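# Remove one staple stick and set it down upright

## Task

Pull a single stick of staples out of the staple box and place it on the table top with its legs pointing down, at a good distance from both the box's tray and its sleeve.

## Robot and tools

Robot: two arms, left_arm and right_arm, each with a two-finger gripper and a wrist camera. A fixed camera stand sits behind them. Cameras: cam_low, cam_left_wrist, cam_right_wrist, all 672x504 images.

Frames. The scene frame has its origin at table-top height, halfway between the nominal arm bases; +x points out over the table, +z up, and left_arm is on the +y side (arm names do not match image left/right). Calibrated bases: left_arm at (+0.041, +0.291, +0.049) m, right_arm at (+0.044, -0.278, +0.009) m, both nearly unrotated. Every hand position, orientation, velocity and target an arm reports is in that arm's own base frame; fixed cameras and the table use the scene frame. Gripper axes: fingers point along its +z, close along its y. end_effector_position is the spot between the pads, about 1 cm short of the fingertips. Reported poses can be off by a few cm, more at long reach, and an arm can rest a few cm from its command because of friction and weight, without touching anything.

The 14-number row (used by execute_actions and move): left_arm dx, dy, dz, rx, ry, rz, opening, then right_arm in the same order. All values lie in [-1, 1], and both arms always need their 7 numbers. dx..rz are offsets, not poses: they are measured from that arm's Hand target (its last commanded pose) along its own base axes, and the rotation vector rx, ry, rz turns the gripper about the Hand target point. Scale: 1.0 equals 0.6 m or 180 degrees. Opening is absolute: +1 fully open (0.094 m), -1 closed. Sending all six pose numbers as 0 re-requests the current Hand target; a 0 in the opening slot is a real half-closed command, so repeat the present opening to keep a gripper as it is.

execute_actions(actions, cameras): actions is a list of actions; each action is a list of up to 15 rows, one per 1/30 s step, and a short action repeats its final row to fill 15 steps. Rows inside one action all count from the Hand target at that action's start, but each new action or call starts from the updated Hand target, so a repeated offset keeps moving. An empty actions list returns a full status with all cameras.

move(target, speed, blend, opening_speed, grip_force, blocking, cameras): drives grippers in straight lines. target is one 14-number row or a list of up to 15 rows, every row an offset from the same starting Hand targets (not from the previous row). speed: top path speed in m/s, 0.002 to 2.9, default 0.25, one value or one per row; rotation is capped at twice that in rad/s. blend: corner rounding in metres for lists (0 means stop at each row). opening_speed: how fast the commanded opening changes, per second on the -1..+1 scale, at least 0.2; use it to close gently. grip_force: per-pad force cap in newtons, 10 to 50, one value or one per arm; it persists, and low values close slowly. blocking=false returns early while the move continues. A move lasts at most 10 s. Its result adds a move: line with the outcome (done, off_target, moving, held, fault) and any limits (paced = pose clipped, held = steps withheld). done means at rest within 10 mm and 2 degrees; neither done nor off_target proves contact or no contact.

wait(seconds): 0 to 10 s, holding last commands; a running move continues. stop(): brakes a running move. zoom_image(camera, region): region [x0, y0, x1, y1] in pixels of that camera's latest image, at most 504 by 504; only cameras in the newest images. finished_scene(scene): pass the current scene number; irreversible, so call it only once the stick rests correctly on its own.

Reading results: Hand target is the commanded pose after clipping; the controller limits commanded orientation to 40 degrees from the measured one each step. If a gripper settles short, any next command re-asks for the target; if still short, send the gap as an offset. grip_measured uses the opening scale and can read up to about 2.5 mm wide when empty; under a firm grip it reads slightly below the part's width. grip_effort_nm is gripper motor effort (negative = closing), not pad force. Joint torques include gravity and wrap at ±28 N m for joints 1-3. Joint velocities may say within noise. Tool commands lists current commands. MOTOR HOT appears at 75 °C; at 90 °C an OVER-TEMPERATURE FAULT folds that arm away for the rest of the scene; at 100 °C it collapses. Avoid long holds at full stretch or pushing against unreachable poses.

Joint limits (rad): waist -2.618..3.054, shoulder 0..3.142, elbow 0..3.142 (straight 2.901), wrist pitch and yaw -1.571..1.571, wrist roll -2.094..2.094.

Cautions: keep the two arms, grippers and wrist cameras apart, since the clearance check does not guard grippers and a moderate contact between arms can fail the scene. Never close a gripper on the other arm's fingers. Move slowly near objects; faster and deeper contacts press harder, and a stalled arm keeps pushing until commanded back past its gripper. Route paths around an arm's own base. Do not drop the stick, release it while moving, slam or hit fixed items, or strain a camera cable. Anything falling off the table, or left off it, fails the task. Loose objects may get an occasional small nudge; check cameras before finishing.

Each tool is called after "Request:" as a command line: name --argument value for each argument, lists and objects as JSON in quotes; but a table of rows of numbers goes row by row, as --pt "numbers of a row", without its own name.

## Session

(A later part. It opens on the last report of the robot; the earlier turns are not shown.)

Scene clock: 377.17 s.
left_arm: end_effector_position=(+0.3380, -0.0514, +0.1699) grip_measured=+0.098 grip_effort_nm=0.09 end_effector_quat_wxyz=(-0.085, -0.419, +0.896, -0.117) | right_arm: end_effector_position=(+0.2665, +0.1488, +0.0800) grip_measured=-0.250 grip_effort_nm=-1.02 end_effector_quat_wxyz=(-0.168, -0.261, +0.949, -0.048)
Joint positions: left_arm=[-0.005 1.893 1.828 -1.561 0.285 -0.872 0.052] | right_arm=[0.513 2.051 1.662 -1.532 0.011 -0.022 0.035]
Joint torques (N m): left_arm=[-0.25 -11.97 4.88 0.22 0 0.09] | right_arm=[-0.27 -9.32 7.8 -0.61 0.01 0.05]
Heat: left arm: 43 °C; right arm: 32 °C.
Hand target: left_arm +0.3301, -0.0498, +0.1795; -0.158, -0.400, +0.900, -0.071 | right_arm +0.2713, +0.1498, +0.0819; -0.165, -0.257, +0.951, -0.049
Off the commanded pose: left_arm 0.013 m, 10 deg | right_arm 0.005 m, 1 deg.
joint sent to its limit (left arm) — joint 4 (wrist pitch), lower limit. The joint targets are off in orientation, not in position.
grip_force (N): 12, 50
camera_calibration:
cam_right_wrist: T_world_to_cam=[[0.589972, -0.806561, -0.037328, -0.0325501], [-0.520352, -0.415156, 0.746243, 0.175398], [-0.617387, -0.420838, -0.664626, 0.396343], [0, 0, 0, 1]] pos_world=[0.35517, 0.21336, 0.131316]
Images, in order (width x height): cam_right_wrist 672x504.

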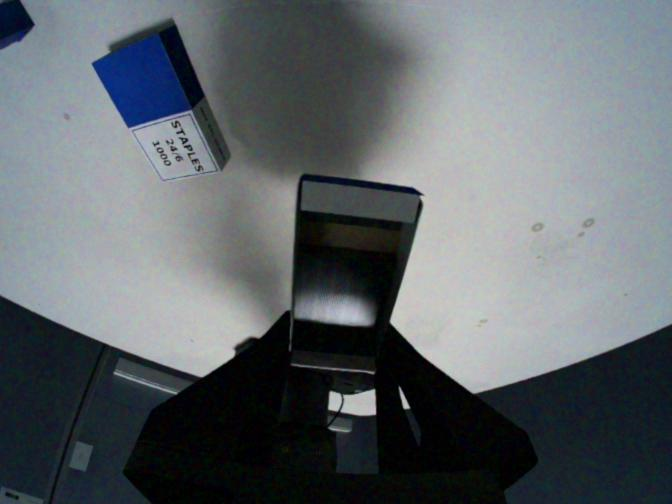

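Request:
move --target '[0,0,0,0,0,0,0.1,-0.02,-0.0115,-0.02,0.0542,-0.0938,0,-0.26]' --speed 0.12 --cameras '["cam_right_wrist"]'

Request:
zoom_image --camera "cam_right_wrist" --region '[285, 225, 395, 335]'

Scene clock: 379.57 s.
left_arm: end_effector_position=(+0.3380, -0.0514, +0.1699) grip_measured=+0.098 grip_effort_nm=0.09 end_effector_quat_wxyz=(-0.085, -0.419, +0.896, -0.117) | right_arm: end_effector_position=(+0.2551, +0.1424, +0.0638) grip_measured=-0.250 grip_effort_nm=-1.02 end_effector_quat_wxyz=(-0.020, -0.264, +0.964, -0.011)
Joint positions: left_arm=[-0.005 1.893 1.828 -1.561 0.285 -0.872 0.052] | right_arm=[0.513 1.723 1.22 -1.113 0.011 -0.022 0.035]
Joint torques (N m): left_arm=[-0.25 -11.99 4.88 0.22 0 0.09] | right_arm=[-0.58 -10.24 5.38 0.01 -0.03 0]
Heat: left arm: 43 °C; right arm: 32 °C.
Hand target: left_arm +0.3301, -0.0498, +0.1795; -0.158, -0.400, +0.900, -0.071 | right_arm +0.2593, +0.1429, +0.0699; -0.001, -0.260, +0.966, -0.005
Off the commanded pose: left_arm 0.013 m, 10 deg | right_arm 0.007 m, 2 deg.
joint sent to its limit (left arm) — joint 4 (wrist pitch), lower limit. The joint targets are off in orientation, not in position.
grip_force (N): 12, 50
move: off_target (left_arm)
camera_calibration:
cam_right_wrist: T_world_to_cam=[[0.59459, -0.804029, 0.000133804, -0.0354505], [-0.689741, -0.509987, 0.513976, 0.250345], [-0.413184, -0.305697, -0.857804, 0.31976], [0, 0, 0, 1]] pos_world=[0.325871, 0.196919, 0.145625]
Images, in order (width x height): cam_right_wrist 672x504.

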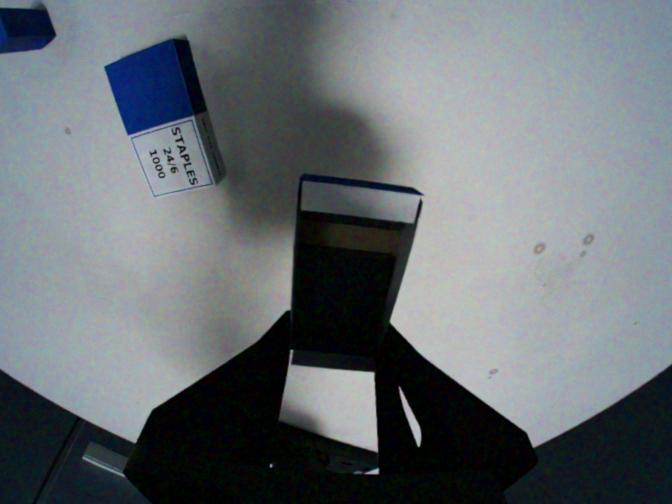

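Scaled by 4.582 from the camera's 672x504 image, which has a finer 960x720 frame.

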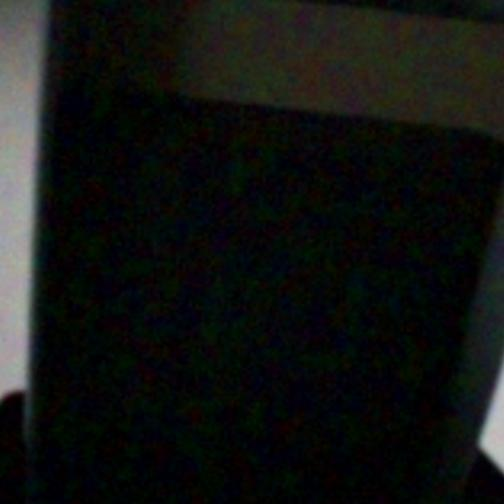

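Request:
move --target '[0,0,0,0,0,0,0.1,0.01,0.006,0.01,-0.0278,0.0481,0,-0.26]' --speed 0.12 --cameras '["cam_right_wrist","cam_left_wrist"]'

Request:
zoom_image --camera "cam_right_wrist" --region '[285, 225, 395, 335]'

Scene clock: 381.43 s.
left_arm: end_effector_position=(+0.3380, -0.0514, +0.1699) grip_measured=+0.098 grip_effort_nm=0.09 end_effector_quat_wxyz=(-0.085, -0.419, +0.896, -0.117) | right_arm: end_effector_position=(+0.2599, +0.1450, +0.0727) grip_measured=-0.250 grip_effort_nm=-1.02 end_effector_quat_wxyz=(-0.089, -0.263, +0.960, -0.028)
Joint positions: left_arm=[-0.005 1.893 1.828 -1.561 0.285 -0.872 0.052] | right_arm=[0.513 1.869 1.421 -1.31 0.011 -0.022 0.035]
Joint torques (N m): left_arm=[-0.25 -11.97 4.88 0.22 0 0.09] | right_arm=[-0.35 -8.08 8.09 -0.33 0 0.03]
Heat: left arm: 43 °C; right arm: 32 °C.
Hand target: left_arm +0.3301, -0.0498, +0.1795; -0.158, -0.400, +0.900, -0.071 | right_arm +0.2654, +0.1465, +0.0759; -0.085, -0.259, +0.962, -0.028
Off the commanded pose: left_arm 0.013 m, 10 deg | right_arm 0.006 m, 1 deg.
joint sent to its limit (left arm) — joint 4 (wrist pitch), lower limit. The joint targets are off in orientation, not in position.
grip_force (N): 12, 50
move: off_target (left_arm)
camera_calibration:
cam_left_wrist: T_world_to_cam=[[0.845922, -0.524271, 0.0977502, -0.332659], [-0.436822, -0.575992, 0.690956, 0.0343581], [-0.305945, -0.627194, -0.716257, 0.313857], [0, 0, 0, 1]] pos_world=[0.392435, 0.0422356, 0.23358]
cam_right_wrist: T_world_to_cam=[[0.593552, -0.804606, -0.0174552, -0.0344971], [-0.618651, -0.470033, 0.629555, 0.217814], [-0.514748, -0.362875, -0.77676, 0.35894], [0, 0, 0, 1]] pos_world=[0.339991, 0.204874, 0.141082]
Images, in order (width x height): cam_left_wrist 672x504, cam_right_wrist 672x504.

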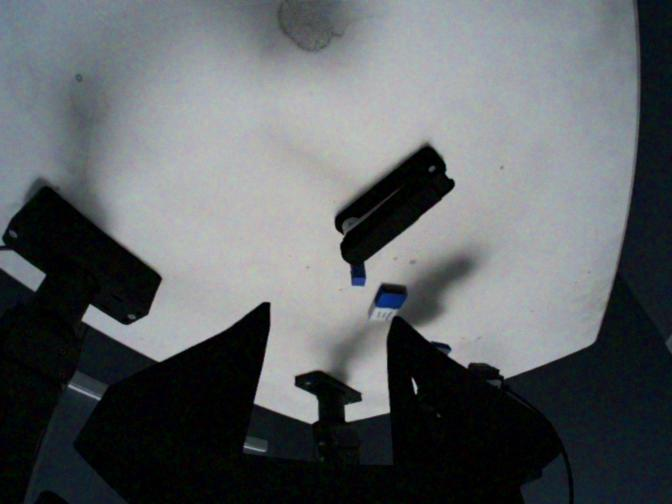

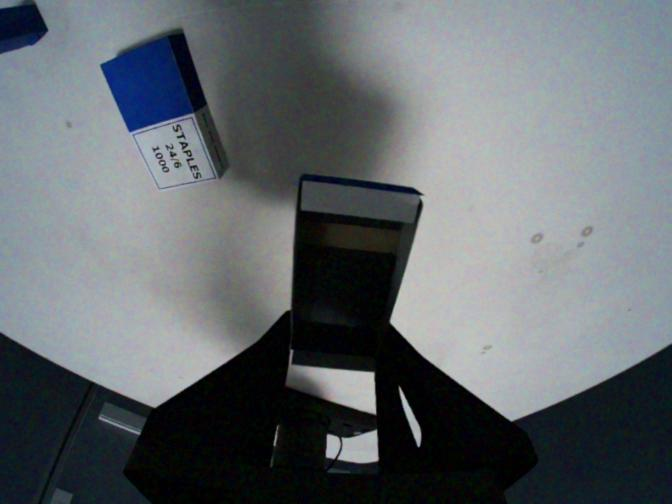

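Scaled by 4.582 from the camera's 672x504 image, which has a finer 960x720 frame.

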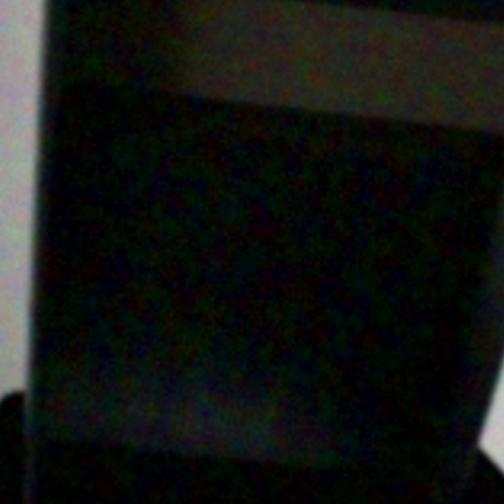

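Request:
move --pt "0 0 0 0 0 0 0.1 -0.0257 -0.0142 -0.0515 0.0278 -0.0481 0 -0.26" --pt "0 0 0 0 0 0 0.1 -0.0257 -0.0142 -0.105 0.0278 -0.0481 0 -0.26" --speed '[0.1,0.04]' --blend '[0.005,0]' --cameras '["cam_low"]'

Request:
zoom_image --camera "cam_low" --region '[180, 300, 340, 420]'

Scene clock: 384.27 s.
left_arm: end_effector_position=(+0.3380, -0.0514, +0.1699) grip_measured=+0.098 grip_effort_nm=0.09 end_effector_quat_wxyz=(-0.085, -0.419, +0.896, -0.117) | right_arm: end_effector_position=(+0.2476, +0.1382, +0.0161) grip_measured=-0.250 grip_effort_nm=-1.02 end_effector_quat_wxyz=(-0.003, -0.264, +0.964, -0.007)
Joint positions: left_arm=[-0.005 1.893 1.828 -1.561 0.285 -0.872 0.052] | right_arm=[0.513 1.725 1.022 -0.877 0.011 -0.022 0.035]
Joint torques (N m): left_arm=[-0.25 -11.97 4.88 0.22 0 0.08] | right_arm=[-0.47 -6.74 5.18 0.12 -0.04 0.02]
Heat: left arm: 43 °C; right arm: 32 °C.
Hand target: left_arm +0.3301, -0.0498, +0.1795; -0.158, -0.400, +0.900, -0.071 | right_arm +0.2499, +0.1380, +0.0129; -0.001, -0.260, +0.966, -0.005
Off the commanded pose: left_arm 0.013 m, 10 deg | right_arm 0.004 m, 1 deg.
joint sent to its limit (left arm) — joint 4 (wrist pitch), lower limit. The joint targets are off in orientation, not in position.
grip_force (N): 12, 50
move: off_target (left_arm)
Images, in order (width x height): cam_low 672x504.

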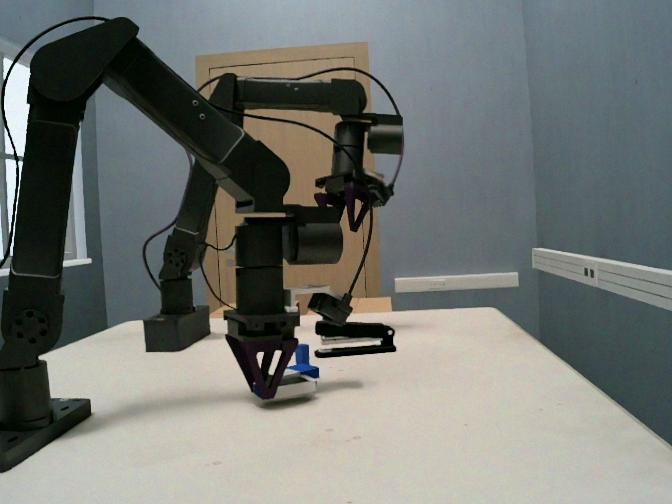

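Scaled by 3.150 from the camera's 672x504 image, which has a finer 960x720 frame.

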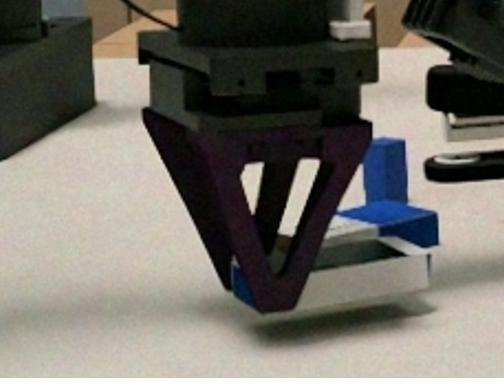

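Request:
move --target '[0,0,0,0,0,0,0.1,0,0,-0.0205,0,0,0,-0.26]' --speed 0.03 --cameras '["cam_low"]'

Request:
zoom_image --camera "cam_low" --region '[180, 300, 340, 420]'

Scene clock: 385.17 s.
left_arm: end_effector_position=(+0.3380, -0.0514, +0.1699) grip_measured=+0.098 grip_effort_nm=0.09 end_effector_quat_wxyz=(-0.085, -0.419, +0.896, -0.117) | right_arm: end_effector_position=(+0.2465, +0.1375, +0.0054) grip_measured=-0.250 grip_effort_nm=-1.02 end_effector_quat_wxyz=(-0.006, -0.264, +0.964, -0.007)
Joint positions: left_arm=[-0.005 1.893 1.828 -1.561 0.285 -0.872 0.052] | right_arm=[0.513 1.745 0.997 -0.838 0.011 -0.022 0.035]
Joint torques (N m): left_arm=[-0.25 -11.99 4.88 0.22 0 0.09] | right_arm=[-0.47 -6.52 4.79 0.26 -0.04 0.02]
Heat: left arm: 43 °C; right arm: 32 °C.
Hand target: left_arm +0.3301, -0.0498, +0.1795; -0.158, -0.400, +0.900, -0.071 | right_arm +0.2499, +0.1380, +0.0006; -0.001, -0.260, +0.966, -0.005
Off the commanded pose: left_arm 0.013 m, 10 deg | right_arm 0.006 m, 1 deg.
joint sent to its limit (left arm) — joint 4 (wrist pitch), lower limit. The joint targets are off in orientation, not in position.
grip_force (N): 12, 50
move: off_target (left_arm)
Images, in order (width x height): cam_low 672x504.

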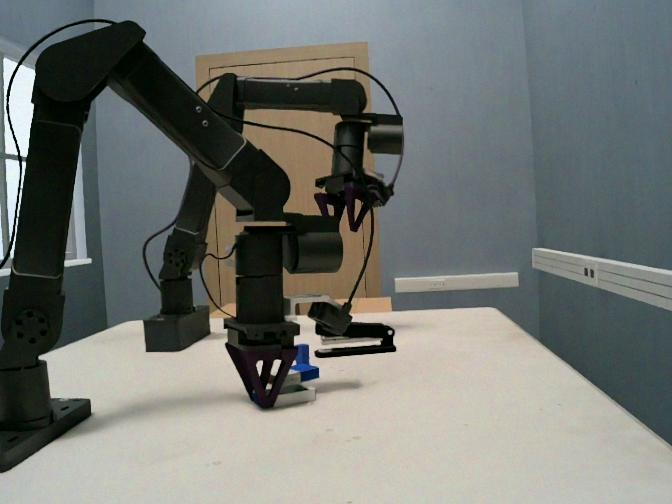

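Scaled by 3.150 from the camera's 672x504 image, which has a finer 960x720 frame.

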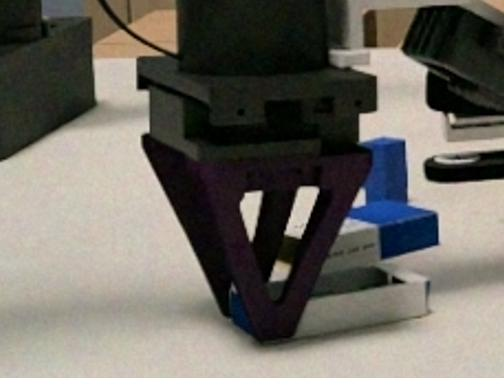

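Request:
move --pt "0 0 0 0 0 0 0.1 0 0 0.007 0 0 0 -0.26" --pt "0 0 0 0 0 0 0.1 0 0 0.007 0 0 0 0.1" --pt "0 0 0 0 0 0 0.1 0 0 0.13 0 0 0 0.1" --speed '[0.03,0.03,0.1]' --opening_speed 0.6 --cameras '["cam_right_wrist"]'

Request:
zoom_image --camera "cam_right_wrist" --region '[270, 140, 430, 300]'

Scene clock: 388.43 s.
left_arm: end_effector_position=(+0.3380, -0.0514, +0.1699) grip_measured=+0.098 grip_effort_nm=0.09 end_effector_quat_wxyz=(-0.085, -0.419, +0.896, -0.117) | right_arm: end_effector_position=(+0.2434, +0.1358, +0.0666) grip_measured=+0.098 grip_effort_nm=0.11 end_effector_quat_wxyz=(-0.020, -0.264, +0.964, -0.011)
Joint positions: left_arm=[-0.005 1.893 1.828 -1.561 0.285 -0.872 0.052] | right_arm=[0.513 1.67 1.171 -1.116 0.011 -0.022 0.052]
Joint torques (N m): left_arm=[-0.25 -11.97 4.88 0.22 0 0.09] | right_arm=[-0.47 -9.29 7.98 -0.13 -0.03 0.02]
Heat: left arm: 43 °C; right arm: 32 °C.
Hand target: left_arm +0.3301, -0.0498, +0.1795; -0.158, -0.400, +0.900, -0.071 | right_arm +0.2499, +0.1380, +0.0786; -0.001, -0.260, +0.966, -0.005
Off the commanded pose: left_arm 0.013 m, 10 deg | right_arm 0.014 m, 2 deg.
joint sent to its limit (left arm) — joint 4 (wrist pitch), lower limit. The joint targets are off in orientation, not in position.
grip_force (N): 12, 50
move: off_target (left_arm, right_arm)
camera_calibration:
cam_right_wrist: T_world_to_cam=[[0.594602, -0.80402, 0.000190389, -0.0338147], [-0.690019, -0.510173, 0.513417, 0.237678], [-0.412701, -0.30541, -0.858139, 0.315152], [0, 0, 0, 1]] pos_world=[0.314172, 0.190319, 0.148423]
Images, in order (width x height): cam_right_wrist 672x504.

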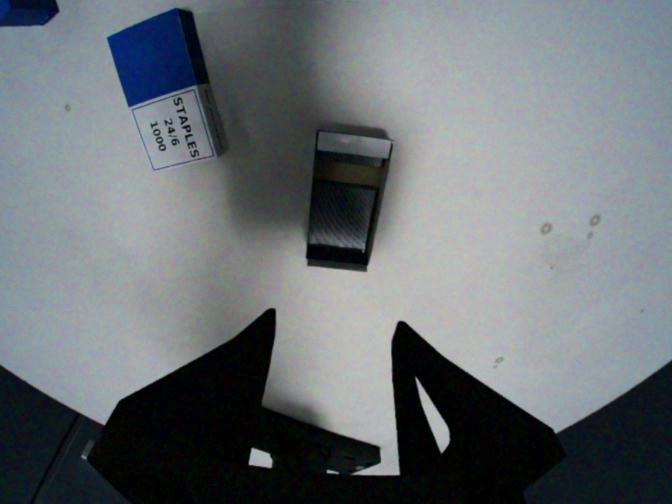

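Scaled by 3.150 from the camera's 672x504 image, which has a finer 960x720 frame.

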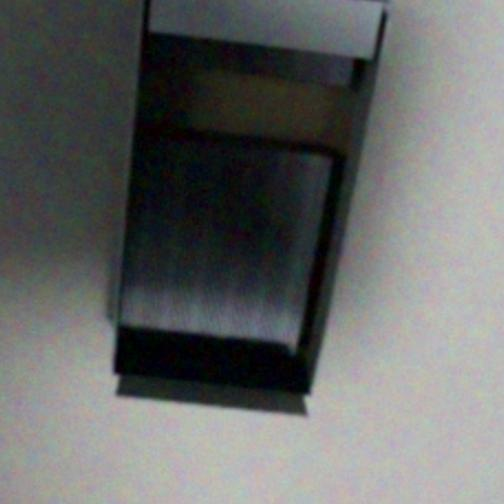

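Request:
zoom_image --camera "cam_right_wrist" --region '[300, 170, 390, 260]'

Scaled by 5.600 from the camera's 672x504 image, which has a finer 960x720 frame.

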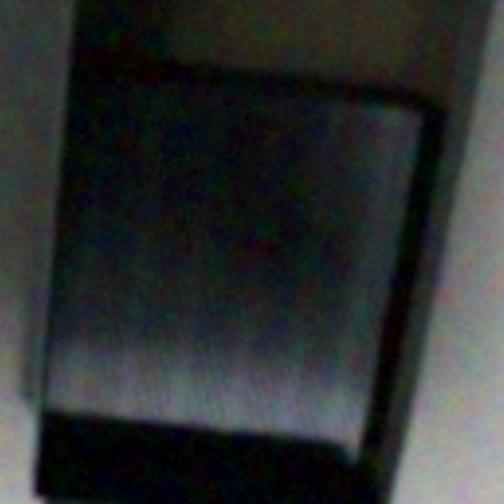

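Request:
move --target '[0,0,0,0,0,0,0.1,-0.03,-0.0173,0.13,0,0,0,0.1]' --speed 0.25 --cameras '["cam_right_wrist"]'

Request:
zoom_image --camera "cam_right_wrist" --region '[290, 110, 410, 230]'

Scene clock: 392.03 s.
left_arm: end_effector_position=(+0.3380, -0.0514, +0.1699) grip_measured=+0.098 grip_effort_nm=0.09 end_effector_quat_wxyz=(-0.085, -0.419, +0.896, -0.117) | right_arm: end_effector_position=(+0.2292, +0.1278, +0.1491) grip_measured=+0.098 grip_effort_nm=0.11 end_effector_quat_wxyz=(-0.011, -0.264, +0.964, -0.009)
Joint positions: left_arm=[-0.005 1.893 1.828 -1.561 0.285 -0.872 0.052] | right_arm=[0.513 1.561 1.389 -1.424 0.011 -0.022 0.052]
Joint torques (N m): left_arm=[-0.24 -11.97 4.88 0.22 0 0.09] | right_arm=[-0.58 -7.15 7.77 -0.11 -0.04 0.01]
Heat: left arm: 43 °C; right arm: 32 °C.
Hand target: left_arm +0.3301, -0.0498, +0.1795; -0.158, -0.400, +0.900, -0.071 | right_arm +0.2319, +0.1276, +0.1566; -0.001, -0.260, +0.966, -0.005
Off the commanded pose: left_arm 0.013 m, 10 deg | right_arm 0.008 m, 1 deg.
joint sent to its limit (left arm) — joint 4 (wrist pitch), lower limit. The joint targets are off in orientation, not in position.
grip_force (N): 12, 50
move: off_target (left_arm)
camera_calibration:
cam_right_wrist: T_world_to_cam=[[0.594621, -0.804003, 0.00237516, -0.0321493], [-0.697773, -0.514583, 0.498314, 0.185864], [-0.399424, -0.297965, -0.866993, 0.374985], [0, 0, 0, 1]] pos_world=[0.298586, 0.181527, 0.232567]
Images, in order (width x height): cam_right_wrist 672x504.

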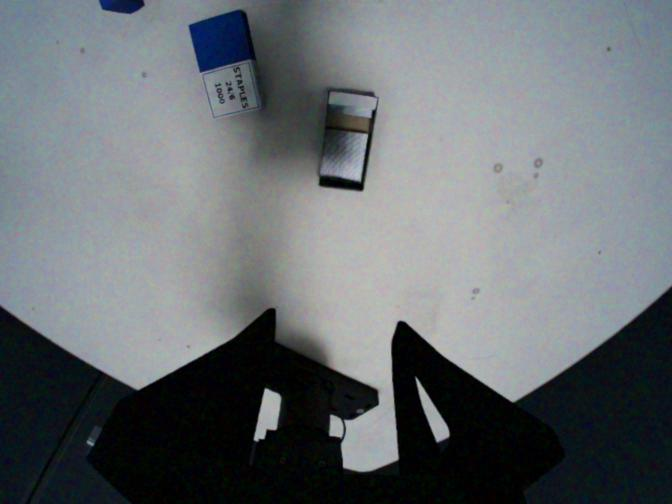

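Scaled by 4.200 from the camera's 672x504 image, which has a finer 960x720 frame.

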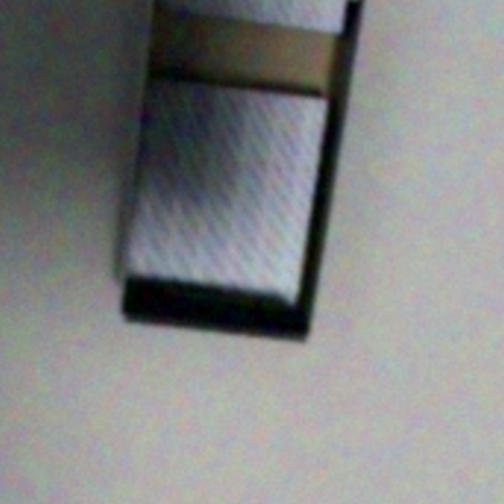

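Request:
move --pt "0 0 0 0 0 0 0.1 0.1073 0.059 -0.165 0 0 -0.0139 0.1" --speed 0.25 --cameras '["cam_right_wrist"]'

Scene clock: 393.93 s.
left_arm: end_effector_position=(+0.3380, -0.0514, +0.1699) grip_measured=+0.098 grip_effort_nm=0.09 end_effector_quat_wxyz=(-0.085, -0.419, +0.896, -0.117) | right_arm: end_effector_position=(+0.2883, +0.1610, +0.0552) grip_measured=+0.098 grip_effort_nm=0.11 end_effector_quat_wxyz=(-0.015, -0.246, +0.969, -0.010)
Joint positions: left_arm=[-0.005 1.893 1.828 -1.561 0.285 -0.872 0.052] | right_arm=[0.513 1.86 1.355 -1.099 0.011 0.016 0.052]
Joint torques (N m): left_arm=[-0.24 -11.97 4.88 0.22 0 0.08] | right_arm=[-0.68 -9.06 6.79 0.12 -0.04 0.04]
Heat: left arm: 43 °C; right arm: 32 °C.
Hand target: left_arm +0.3301, -0.0498, +0.1795; -0.158, -0.400, +0.900, -0.071 | right_arm +0.2962, +0.1630, +0.0576; -0.001, -0.239, +0.971, -0.005
Off the commanded pose: left_arm 0.013 m, 10 deg | right_arm 0.009 m, 2 deg.
joint sent to its limit (left arm) — joint 4 (wrist pitch), lower limit. The joint targets are off in orientation, not in position.
grip_force (N): 12, 50
move: off_target (left_arm)
camera_calibration:
cam_right_wrist: T_world_to_cam=[[0.563539, -0.826084, 0.0028015, -0.0279058], [-0.714146, -0.485467, 0.5043, 0.290817], [-0.415234, -0.286193, -0.863524, 0.329543], [0, 0, 0, 1]] pos_world=[0.36025, 0.212443, 0.137988]
Images, in order (width x height): cam_right_wrist 672x504.

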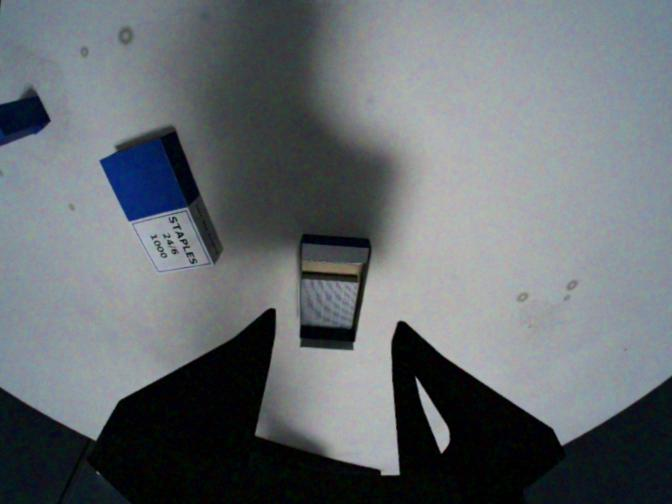

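Request:
move --pt "0 0 0 0 0 0 0.1 0.005 0.0045 -0.058 0 0 0 0.1" --speed 0.08 --cameras '["cam_right_wrist"]'

Scene clock: 395.37 s.
left_arm: end_effector_position=(+0.3380, -0.0514, +0.1699) grip_measured=+0.098 grip_effort_nm=0.09 end_effector_quat_wxyz=(-0.085, -0.419, +0.896, -0.117) | right_arm: end_effector_position=(+0.2962, +0.1655, +0.0258) grip_measured=+0.098 grip_effort_nm=0.11 end_effector_quat_wxyz=(-0.005, -0.244, +0.970, -0.007)
Joint positions: left_arm=[-0.005 1.893 1.828 -1.561 0.285 -0.872 0.052] | right_arm=[0.513 1.909 1.299 -0.973 0.011 0.019 0.052]
Joint torques (N m): left_arm=[-0.24 -11.97 4.86 0.22 0 0.08] | right_arm=[-0.42 -8.76 5.5 0.11 -0.04 0.05]
Heat: left arm: 43 °C; right arm: 32 °C.
Hand target: left_arm +0.3301, -0.0498, +0.1795; -0.158, -0.400, +0.900, -0.071 | right_arm +0.2992, +0.1657, +0.0228; -0.001, -0.239, +0.971, -0.005
Off the commanded pose: left_arm 0.013 m, 10 deg | right_arm 0.004 m, 1 deg.
joint sent to its limit (left arm) — joint 4 (wrist pitch), lower limit. The joint targets are off in orientation, not in position.
grip_force (N): 12, 50
move: off_target (left_arm)
camera_calibration:
cam_right_wrist: T_world_to_cam=[[0.561275, -0.827617, 0.00460427, -0.0276313], [-0.724354, -0.488538, 0.486459, 0.317504], [-0.400352, -0.276372, -0.873691, 0.302909], [0, 0, 0, 1]] pos_world=[0.366765, 0.21596, 0.110324]
Images, in order (width x height): cam_right_wrist 672x504.

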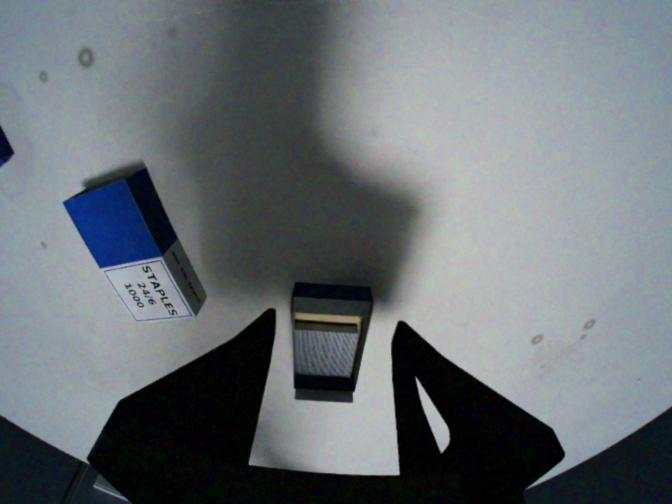

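Request:
move --pt "0 0 0 0 0 0 0.1 -0.0095 -0.0003 -0.028 0 0 0 0.1" --speed 0.05 --cameras '["cam_right_wrist"]'

Scene clock: 396.70 s.
left_arm: end_effector_position=(+0.3380, -0.0514, +0.1699) grip_measured=+0.098 grip_effort_nm=0.09 end_effector_quat_wxyz=(-0.085, -0.419, +0.896, -0.117) | right_arm: end_effector_position=(+0.2930, +0.1637, +0.0106) grip_measured=+0.098 grip_effort_nm=0.11 end_effector_quat_wxyz=(-0.002, -0.241, +0.971, -0.006)
Joint positions: left_arm=[-0.005 1.893 1.828 -1.561 0.285 -0.872 0.052] | right_arm=[0.513 1.914 1.239 -0.904 0.011 0.027 0.052]
Joint torques (N m): left_arm=[-0.24 -11.97 4.88 0.22 0 0.09] | right_arm=[0.28 -8.38 5.2 0.19 -0.04 0.05]
Heat: left arm: 43 °C; right arm: 32 °C.
Hand target: left_arm +0.3301, -0.0498, +0.1795; -0.158, -0.400, +0.900, -0.071 | right_arm +0.2936, +0.1655, +0.0060; -0.001, -0.239, +0.971, -0.005
Off the commanded pose: left_arm 0.013 m, 10 deg | right_arm 0.005 m, 0 deg.
joint sent to its limit (left arm) — joint 4 (wrist pitch), lower limit. The joint targets are off in orientation, not in position.
grip_force (N): 12, 50
move: off_target (left_arm)
camera_calibration:
cam_right_wrist: T_world_to_cam=[[0.554913, -0.831892, 0.0051504, -0.0247514], [-0.730525, -0.484315, 0.481427, 0.322791], [-0.398001, -0.270913, -0.876471, 0.286237], [0, 0, 0, 1]] pos_world=[0.363464, 0.213287, 0.0956056]
Images, in order (width x height): cam_right_wrist 672x504.

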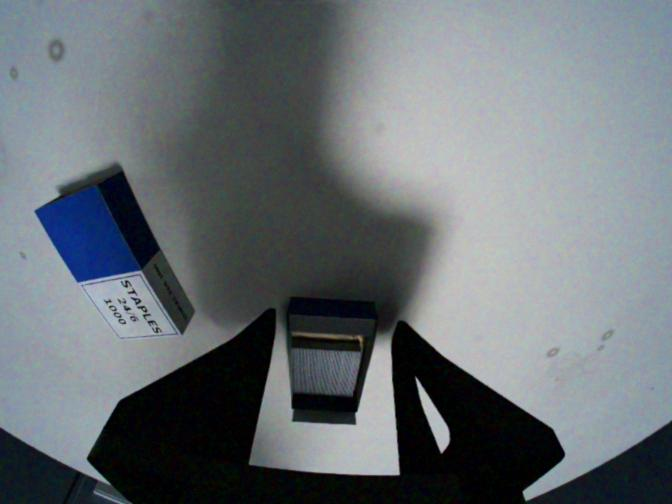

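Request:
move --pt "0 0 0 0 0 0 0.1 -0.001 0.0015 -0.006 0 0 0 0.1" --pt "0 0 0 0 0 0 0.1 -0.001 0.0015 -0.006 0 0 0 -0.26" --speed 0.04 --opening_speed 0.5 --cameras '["cam_right_wrist"]'

Scene clock: 398.77 s.
left_arm: end_effector_position=(+0.3380, -0.0514, +0.1699) grip_measured=+0.098 grip_effort_nm=0.09 end_effector_quat_wxyz=(-0.085, -0.419, +0.896, -0.117) | right_arm: end_effector_position=(+0.2932, +0.1638, +0.0071) grip_measured=-0.247 grip_effort_nm=-0.92 end_effector_quat_wxyz=(-0.001, -0.239, +0.971, -0.006)
Joint positions: left_arm=[-0.005 1.893 1.828 -1.561 0.285 -0.872 0.052] | right_arm=[0.513 1.919 1.232 -0.89 0.011 0.03 0.035]
Joint torques (N m): left_arm=[-0.25 -11.97 4.86 0.22 0 0.09] | right_arm=[0.59 -8.35 5.15 0.15 -0.04 0.05]
Heat: left arm: 43 °C; right arm: 32 °C.
Hand target: left_arm +0.3301, -0.0498, +0.1795; -0.158, -0.400, +0.900, -0.071 | right_arm +0.2929, +0.1664, +0.0024; -0.001, -0.239, +0.971, -0.005
Off the commanded pose: left_arm 0.013 m, 10 deg | right_arm 0.005 m, 0 deg.
joint sent to its limit (left arm) — joint 4 (wrist pitch), lower limit. The joint targets are off in orientation, not in position.
grip_force (N): 12, 50
move: off_target (left_arm)
camera_calibration:
cam_right_wrist: T_world_to_cam=[[0.552047, -0.833796, 0.00526033, -0.023619], [-0.732705, -0.482086, 0.48035, 0.324925], [-0.397978, -0.26903, -0.877061, 0.283054], [0, 0, 0, 1]] pos_world=[0.363763, 0.213098, 0.0923018]
Images, in order (width x height): cam_right_wrist 672x504.

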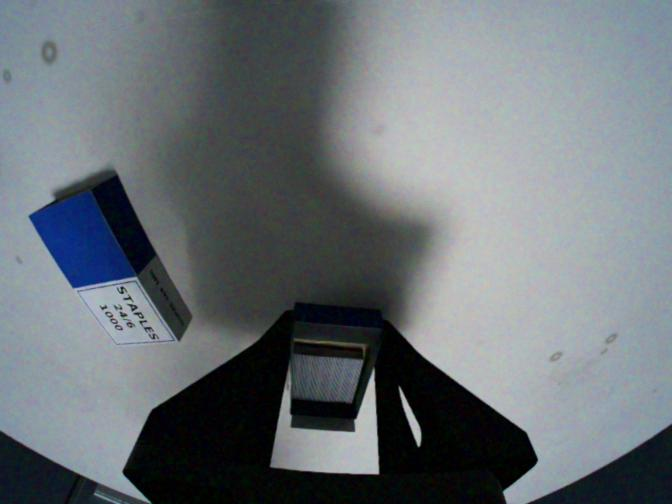

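Request:
move --pt "0 0 0 0 0 0 0.1 0 0 0.06 0 0 0 -0.26" --pt "0 0 0 0 0 0 0.1 0 0 0.11 -0.0541 0.1033 0 -0.26" --speed '[0.08,0.12]' --blend '[0.01,0]' --cameras '["cam_right_wrist","cam_low"]'

Request:
zoom_image --camera "cam_right_wrist" --region '[270, 290, 410, 430]'

Scene clock: 401.77 s.
left_arm: end_effector_position=(+0.3380, -0.0514, +0.1699) grip_measured=+0.098 grip_effort_nm=0.09 end_effector_quat_wxyz=(-0.085, -0.419, +0.896, -0.117) | right_arm: end_effector_position=(+0.2905, +0.1630, +0.0667) grip_measured=-0.249 grip_effort_nm=-1.02 end_effector_quat_wxyz=(-0.168, -0.236, +0.956, -0.051)
Joint positions: left_arm=[-0.005 1.893 1.828 -1.561 0.285 -0.872 0.052] | right_arm=[0.513 2.174 1.798 -1.547 0.008 0.03 0.035]
Joint torques (N m): left_arm=[-0.25 -11.97 4.86 0.22 0 0.09] | right_arm=[0.05 -10.32 7.69 -0.62 -0.13 -0.03]
Heat: left arm: 43 °C; right arm: 32 °C.
Hand target: left_arm +0.3301, -0.0498, +0.1795; -0.158, -0.400, +0.900, -0.071 | right_arm +0.2930, +0.1664, +0.0684; -0.178, -0.236, +0.954, -0.049
Off the commanded pose: left_arm 0.013 m, 10 deg | right_arm 0.005 m, 1 deg.
joint sent to its limit (left arm) — joint 4 (wrist pitch), lower limit. The joint targets are off in orientation, not in position.
joint sent to its limit (right arm) — joint 4 (wrist pitch), lower limit. The joint targets still meet the commanded pose.
grip_force (N): 12, 50
move: off_target (left_arm)
camera_calibration:
cam_right_wrist: T_world_to_cam=[[0.54889, -0.835585, -0.0227498, -0.0200135], [-0.545025, -0.378393, 0.748176, 0.204675], [-0.633773, -0.398267, -0.66311, 0.409276], [0, 0, 0, 1]] pos_world=[0.381926, 0.223725, 0.117807]
Images, in order (width x height): cam_low 672x504, cam_right_wrist 672x504.

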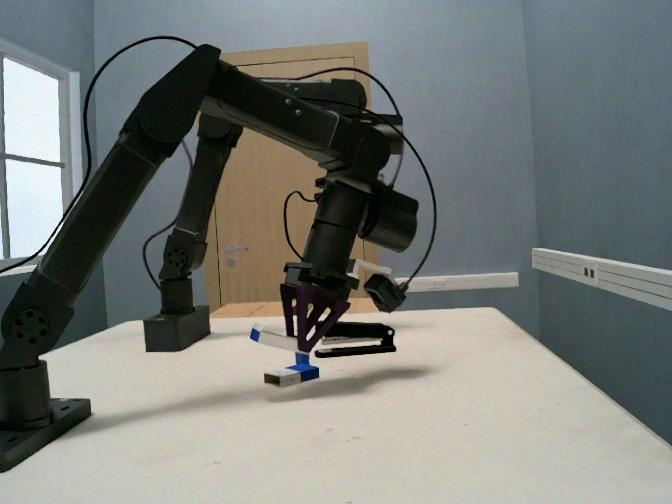

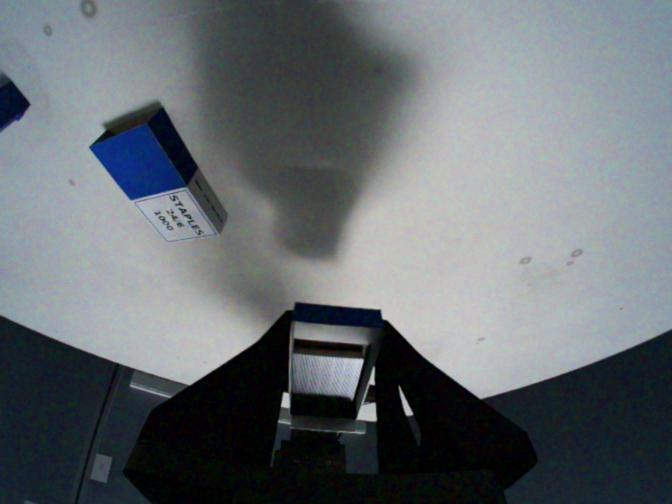

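Scaled by 3.600 from the camera's 672x504 image, which has a finer 960x720 frame.

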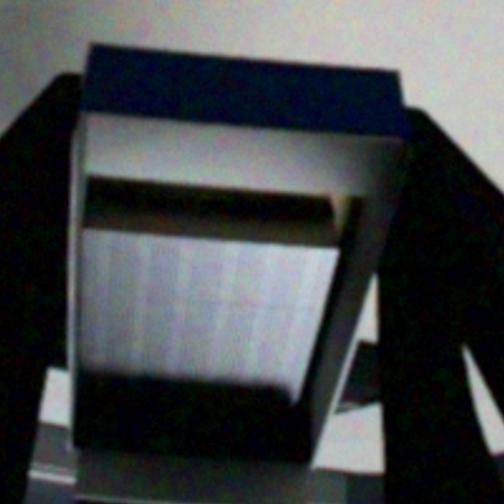

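Request:
execute_actions --actions '[[[0,0,0,0,0,0,0.1,-0.0,0,0,-0.0141,-0.0074,-0.0415,-0.26],[0,0,0,0,0,0,0.1,0,0,0,-0.0141,-0.0074,-0.0415,-0.26],[0,0,0,0,0,0,0.1,0,0,0,-0.0141,-0.0074,-0.0415,-0.26],[0,0,0,0,0,0,0.1,0,0,0,0.0141,0.0074,0.0415,-0.26],[0,0,0,0,0,0,0.1,0,0,0,0.0141,0.0074,0.0415,-0.26],[0,0,0,0,0,0,0.1,0,0,0,0.0141,0.0074,0.0415,-0.26],[0,0,0,0,0,0,0.1,0,0,0,-0.0141,-0.0074,-0.0415,-0.26],[0,0,0,0,0,0,0.1,0,0,0,-0.0141,-0.0074,-0.0415,-0.26],[0,0,0,0,0,0,0.1,0,0,0,-0.0141,-0.0074,-0.0415,-0.26],[0,0,0,0,0,0,0.1,0,0,0,0.0141,0.0074,0.0415,-0.26],[0,0,0,0,0,0,0.1,0,0,0,0.0141,0.0074,0.0415,-0.26],[0,0,0,0,0,0,0.1,0,0,0,0.0141,0.0074,0.0415,-0.26],[0,0,0,0,0,0,0.1,0,0,0,0,0,0,-0.26]]]' --cameras '["cam_right_wrist"]'

Request:
zoom_image --camera "cam_right_wrist" --region '[270, 290, 410, 430]'

Scene clock: 404.43 s.
left_arm: end_effector_position=(+0.3380, -0.0514, +0.1699) grip_measured=+0.098 grip_effort_nm=0.09 end_effector_quat_wxyz=(-0.085, -0.419, +0.896, -0.117) | right_arm: end_effector_position=(+0.2900, +0.1633, +0.0668) grip_measured=-0.249 grip_effort_nm=-1.02 end_effector_quat_wxyz=(-0.169, -0.240, +0.955, -0.049)
Joint positions: left_arm=[-0.005 1.893 1.828 -1.561 0.285 -0.872 0.052] | right_arm=[0.513 2.174 1.798 -1.548 0.005 0.021 0.035]
Joint torques (N m): left_arm=[-0.25 -11.97 4.88 0.22 0 0.09] | right_arm=[0.06 -10.33 7.69 -0.63 -0.11 0.07]
Heat: left arm: 43 °C; right arm: 32 °C.
Hand target: left_arm +0.3301, -0.0498, +0.1795; -0.158, -0.400, +0.900, -0.071 | right_arm +0.2929, +0.1664, +0.0684; -0.178, -0.236, +0.954, -0.049
Off the commanded pose: left_arm 0.013 m, 10 deg | right_arm 0.005 m, 1 deg.
joint sent to its limit (left arm) — joint 4 (wrist pitch), lower limit. The joint targets are off in orientation, not in position.
joint sent to its limit (right arm) — joint 4 (wrist pitch), lower limit. The joint targets still meet the commanded pose.
grip_force (N): 12, 50
camera_calibration:
cam_right_wrist: T_world_to_cam=[[0.554846, -0.83147, -0.0283475, -0.0215191], [-0.539403, -0.385471, 0.748637, 0.203975], [-0.633396, -0.400087, -0.662374, 0.409329], [0, 0, 0, 1]] pos_world=[0.381232, 0.224501, 0.117816]
Images, in order (width x height): cam_right_wrist 672x504.

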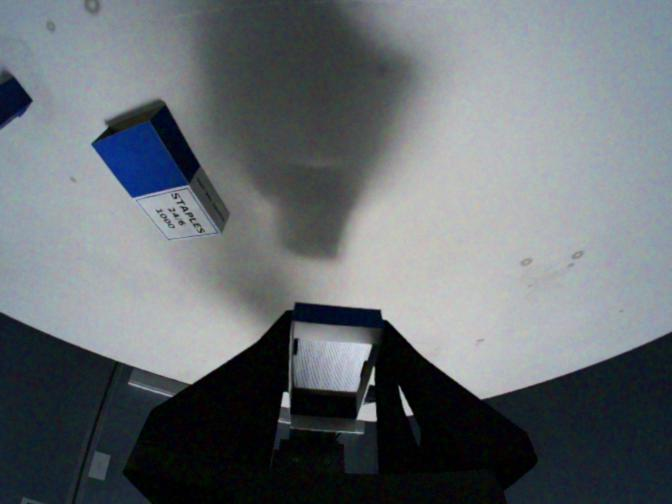

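Scaled by 3.600 from the camera's 672x504 image, which has a finer 960x720 frame.

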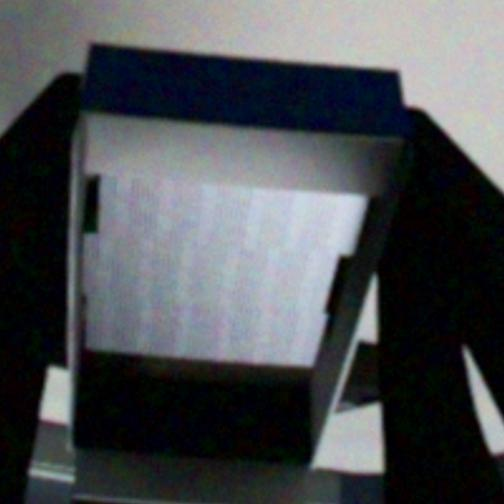

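Request:
move --target '[0,0,0,0,0,0,0.1,-0.01,0,0.035,0.1057,-0.2017,0,-0.26]' --speed 0.2 --cameras '["cam_right_wrist"]'

Request:
zoom_image --camera "cam_right_wrist" --region '[270, 310, 410, 450]'

Scene clock: 407.40 s.
left_arm: end_effector_position=(+0.3380, -0.0514, +0.1699) grip_measured=+0.098 grip_effort_nm=0.09 end_effector_quat_wxyz=(-0.085, -0.419, +0.896, -0.117) | right_arm: end_effector_position=(+0.2844, +0.1638, +0.0827) grip_measured=-0.249 grip_effort_nm=-1.02 end_effector_quat_wxyz=(+0.149, -0.236, +0.960, +0.034)
Joint positions: left_arm=[-0.005 1.893 1.828 -1.561 0.285 -0.872 0.052] | right_arm=[0.53 1.525 1.042 -0.781 0.019 0.046 0.035]
Joint torques (N m): left_arm=[-0.25 -11.97 4.88 0.22 0 0.09] | right_arm=[0.72 -8.51 6 0.64 0.09 0.05]
Heat: left arm: 43 °C; right arm: 32 °C.
Hand target: left_arm +0.3301, -0.0498, +0.1795; -0.158, -0.400, +0.900, -0.071 | right_arm +0.2870, +0.1665, +0.0894; +0.168, -0.235, +0.957, +0.037
Off the commanded pose: left_arm 0.013 m, 10 deg | right_arm 0.008 m, 2 deg.
joint sent to its limit (left arm) — joint 4 (wrist pitch), lower limit. The joint targets are off in orientation, not in position.
grip_force (N): 12, 50
move: off_target (left_arm)
camera_calibration:
cam_right_wrist: T_world_to_cam=[[0.547827, -0.836062, 0.029761, -0.0194875], [-0.824568, -0.533603, 0.188028, 0.340996], [-0.141323, -0.127547, -0.981713, 0.258363], [0, 0, 0, 1]] pos_world=[0.328363, 0.198617, 0.190101]
Images, in order (width x height): cam_right_wrist 672x504.

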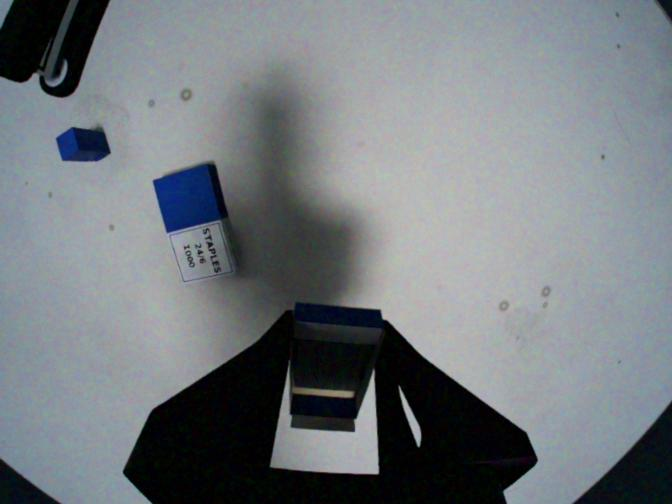

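Scaled by 3.600 from the camera's 672x504 image, which has a finer 960x720 frame.

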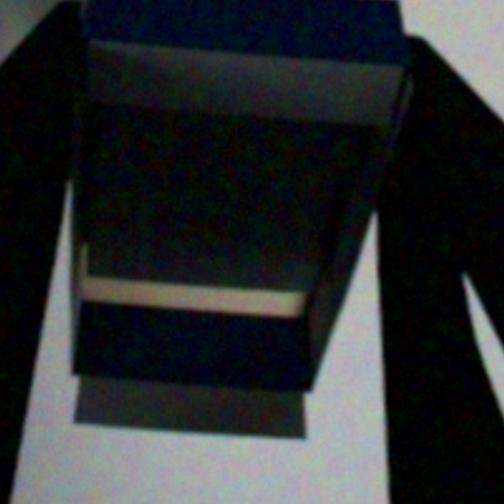

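Request:
execute_actions --actions '[[[0,0,0,0,0,0,0.1,0,0,0,0.00676,0.00333,-0.0209,-0.26],[0,0,0,0,0,0,0.1,0,0,0,0.00676,0.00333,-0.0209,-0.26],[0,0,0,0,0,0,0.1,0,0,0,0.00676,0.00333,-0.0209,-0.26],[0,0,0,0,0,0,0.1,0,0,0,-0.00676,-0.00333,0.0209,-0.26],[0,0,0,0,0,0,0.1,0,0,0,-0.00676,-0.00333,0.0209,-0.26],[0,0,0,0,0,0,0.1,0,0,0,-0.00676,-0.00333,0.0209,-0.26],[0,0,0,0,0,0,0.1,0,0,0,0.00676,0.00333,-0.0209,-0.26],[0,0,0,0,0,0,0.1,0,0,0,0.00676,0.00333,-0.0209,-0.26],[0,0,0,0,0,0,0.1,0,0,0,0.00676,0.00333,-0.0209,-0.26],[0,0,0,0,0,0,0.1,0,0,0,-0.00676,-0.00333,0.0209,-0.26],[0,0,0,0,0,0,0.1,0,0,0,-0.00676,-0.00333,0.0209,-0.26],[0,0,0,0,0,0,0.1,0,0,0,-0.00676,-0.00333,0.0209,-0.26],[0,0,0,0,0,0,0.1,0,0,0,0,0,0,-0.26]]]' --cameras '["cam_right_wrist"]'

Request:
zoom_image --camera "cam_right_wrist" --region '[280, 315, 390, 425]'

Scene clock: 408.80 s.
left_arm: end_effector_position=(+0.3380, -0.0514, +0.1699) grip_measured=+0.098 grip_effort_nm=0.09 end_effector_quat_wxyz=(-0.085, -0.419, +0.896, -0.117) | right_arm: end_effector_position=(+0.2846, +0.1637, +0.0827) grip_measured=-0.249 grip_effort_nm=-1.02 end_effector_quat_wxyz=(+0.150, -0.236, +0.960, +0.033)
Joint positions: left_arm=[-0.005 1.893 1.828 -1.561 0.285 -0.872 0.052] | right_arm=[0.531 1.525 1.042 -0.781 0.022 0.045 0.035]
Joint torques (N m): left_arm=[-0.25 -11.97 4.88 0.22 0 0.09] | right_arm=[0.61 -8.5 6 0.64 0.05 0.05]
Heat: left arm: 43 °C; right arm: 32 °C.
Hand target: left_arm +0.3301, -0.0498, +0.1795; -0.158, -0.400, +0.900, -0.071 | right_arm +0.2870, +0.1664, +0.0894; +0.168, -0.235, +0.957, +0.036
Off the commanded pose: left_arm 0.013 m, 10 deg | right_arm 0.008 m, 2 deg.
joint sent to its limit (left arm) — joint 4 (wrist pitch), lower limit. The joint targets are off in orientation, not in position.
grip_force (N): 12, 50
camera_calibration:
cam_right_wrist: T_world_to_cam=[[0.548489, -0.835497, 0.0332352, -0.0203479], [-0.824485, -0.533787, 0.187873, 0.341006], [-0.139227, -0.130448, -0.981631, 0.25823], [0, 0, 0, 1]] pos_world=[0.328267, 0.198709, 0.190097]
Images, in order (width x height): cam_right_wrist 672x504.

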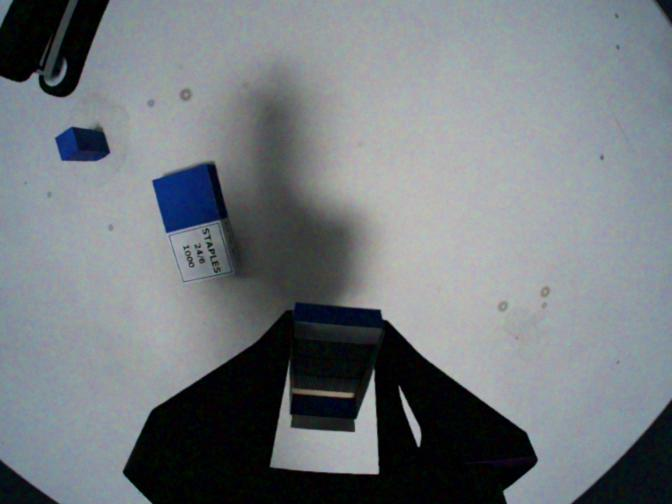

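Scaled by 4.582 from the camera's 672x504 image, which has a finer 960x720 frame.

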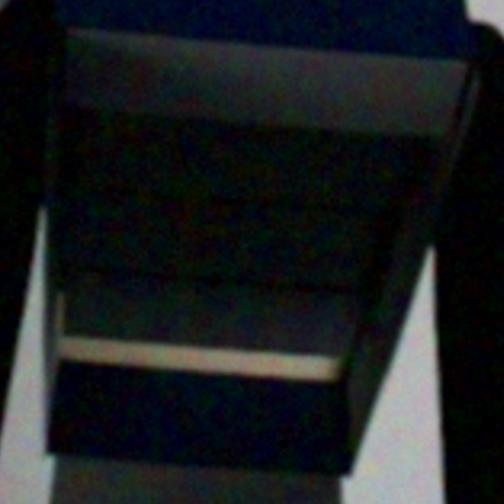

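Request:
execute_actions --actions '[[[0,0,0,0,0,0,0.1,0,0,0,0.00676,0.00333,-0.0209,-0.26],[0,0,0,0,0,0,0.1,0,0,0,0.00676,0.00333,-0.0209,-0.26],[0,0,0,0,0,0,0.1,0,0,0,0.00676,0.00333,-0.0209,-0.26],[0,0,0,0,0,0,0.1,0,0,0,-0.00676,-0.00333,0.0209,-0.26],[0,0,0,0,0,0,0.1,0,0,0,-0.00676,-0.00333,0.0209,-0.26],[0,0,0,0,0,0,0.1,0,0,0,-0.00676,-0.00333,0.0209,-0.26],[0,0,0,0,0,0,0.1,0,0,0,0.00676,0.00333,-0.0209,-0.26],[0,0,0,0,0,0,0.1,0,0,0,0.00676,0.00333,-0.0209,-0.26],[0,0,0,0,0,0,0.1,0,0,0,0.00676,0.00333,-0.0209,-0.26],[0,0,0,0,0,0,0.1,0,0,0,-0.00676,-0.00333,0.0209,-0.26],[0,0,0,0,0,0,0.1,0,0,0,-0.00676,-0.00333,0.0209,-0.26],[0,0,0,0,0,0,0.1,0,0,0,-0.00676,-0.00333,0.0209,-0.26],[0,0,0,0,0,0,0.1,0,0,0,0,0,0,-0.26]]]' --cameras '["cam_right_wrist"]'

Request:
zoom_image --camera "cam_right_wrist" --region '[280, 315, 390, 425]'

Scene clock: 411.47 s.
left_arm: end_effector_position=(+0.3380, -0.0514, +0.1699) grip_measured=+0.098 grip_effort_nm=0.09 end_effector_quat_wxyz=(-0.085, -0.419, +0.896, -0.117) | right_arm: end_effector_position=(+0.2847, +0.1635, +0.0827) grip_measured=-0.249 grip_effort_nm=-1.02 end_effector_quat_wxyz=(+0.150, -0.236, +0.960, +0.032)
Joint positions: left_arm=[-0.005 1.893 1.828 -1.561 0.285 -0.872 0.052] | right_arm=[0.531 1.525 1.042 -0.781 0.023 0.045 0.035]
Joint torques (N m): left_arm=[-0.25 -11.97 4.88 0.22 0 0.09] | right_arm=[0.59 -8.49 6 0.63 0.04 0.06]
Heat: left arm: 43 °C; right arm: 32 °C.
Hand target: left_arm +0.3301, -0.0498, +0.1795; -0.158, -0.400, +0.900, -0.071 | right_arm +0.2869, +0.1664, +0.0894; +0.168, -0.234, +0.957, +0.036
Off the commanded pose: left_arm 0.013 m, 10 deg | right_arm 0.008 m, 2 deg.
joint sent to its limit (left arm) — joint 4 (wrist pitch), lower limit. The joint targets are off in orientation, not in position.
grip_force (N): 12, 50
camera_calibration:
cam_right_wrist: T_world_to_cam=[[0.548161, -0.835667, 0.0343586, -0.0205594], [-0.824787, -0.533297, 0.187938, 0.341025], [-0.13873, -0.131359, -0.98158, 0.258238], [0, 0, 0, 1]] pos_world=[0.328368, 0.198609, 0.190096]
Images, in order (width x height): cam_right_wrist 672x504.

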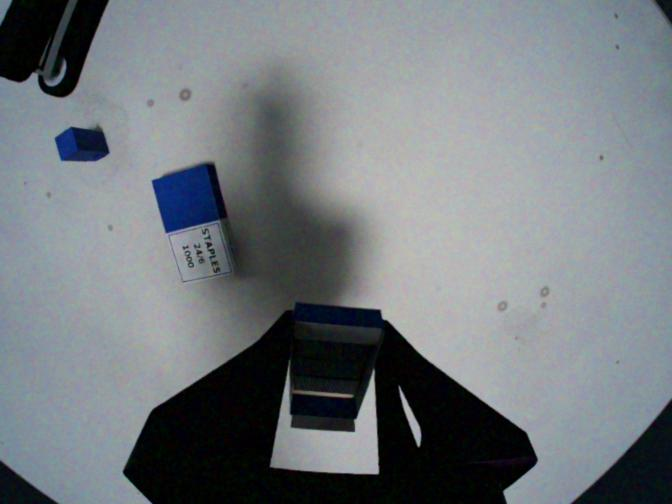

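Scaled by 4.582 from the camera's 672x504 image, which has a finer 960x720 frame.

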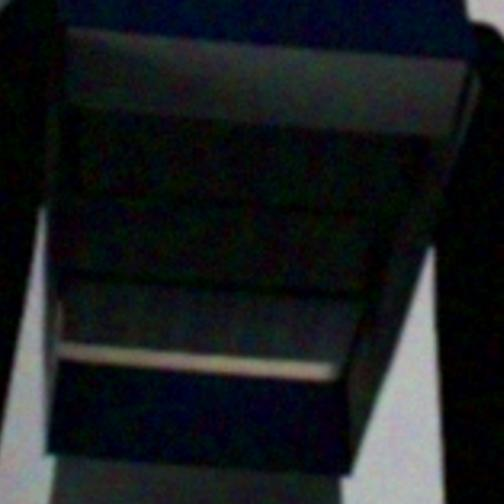

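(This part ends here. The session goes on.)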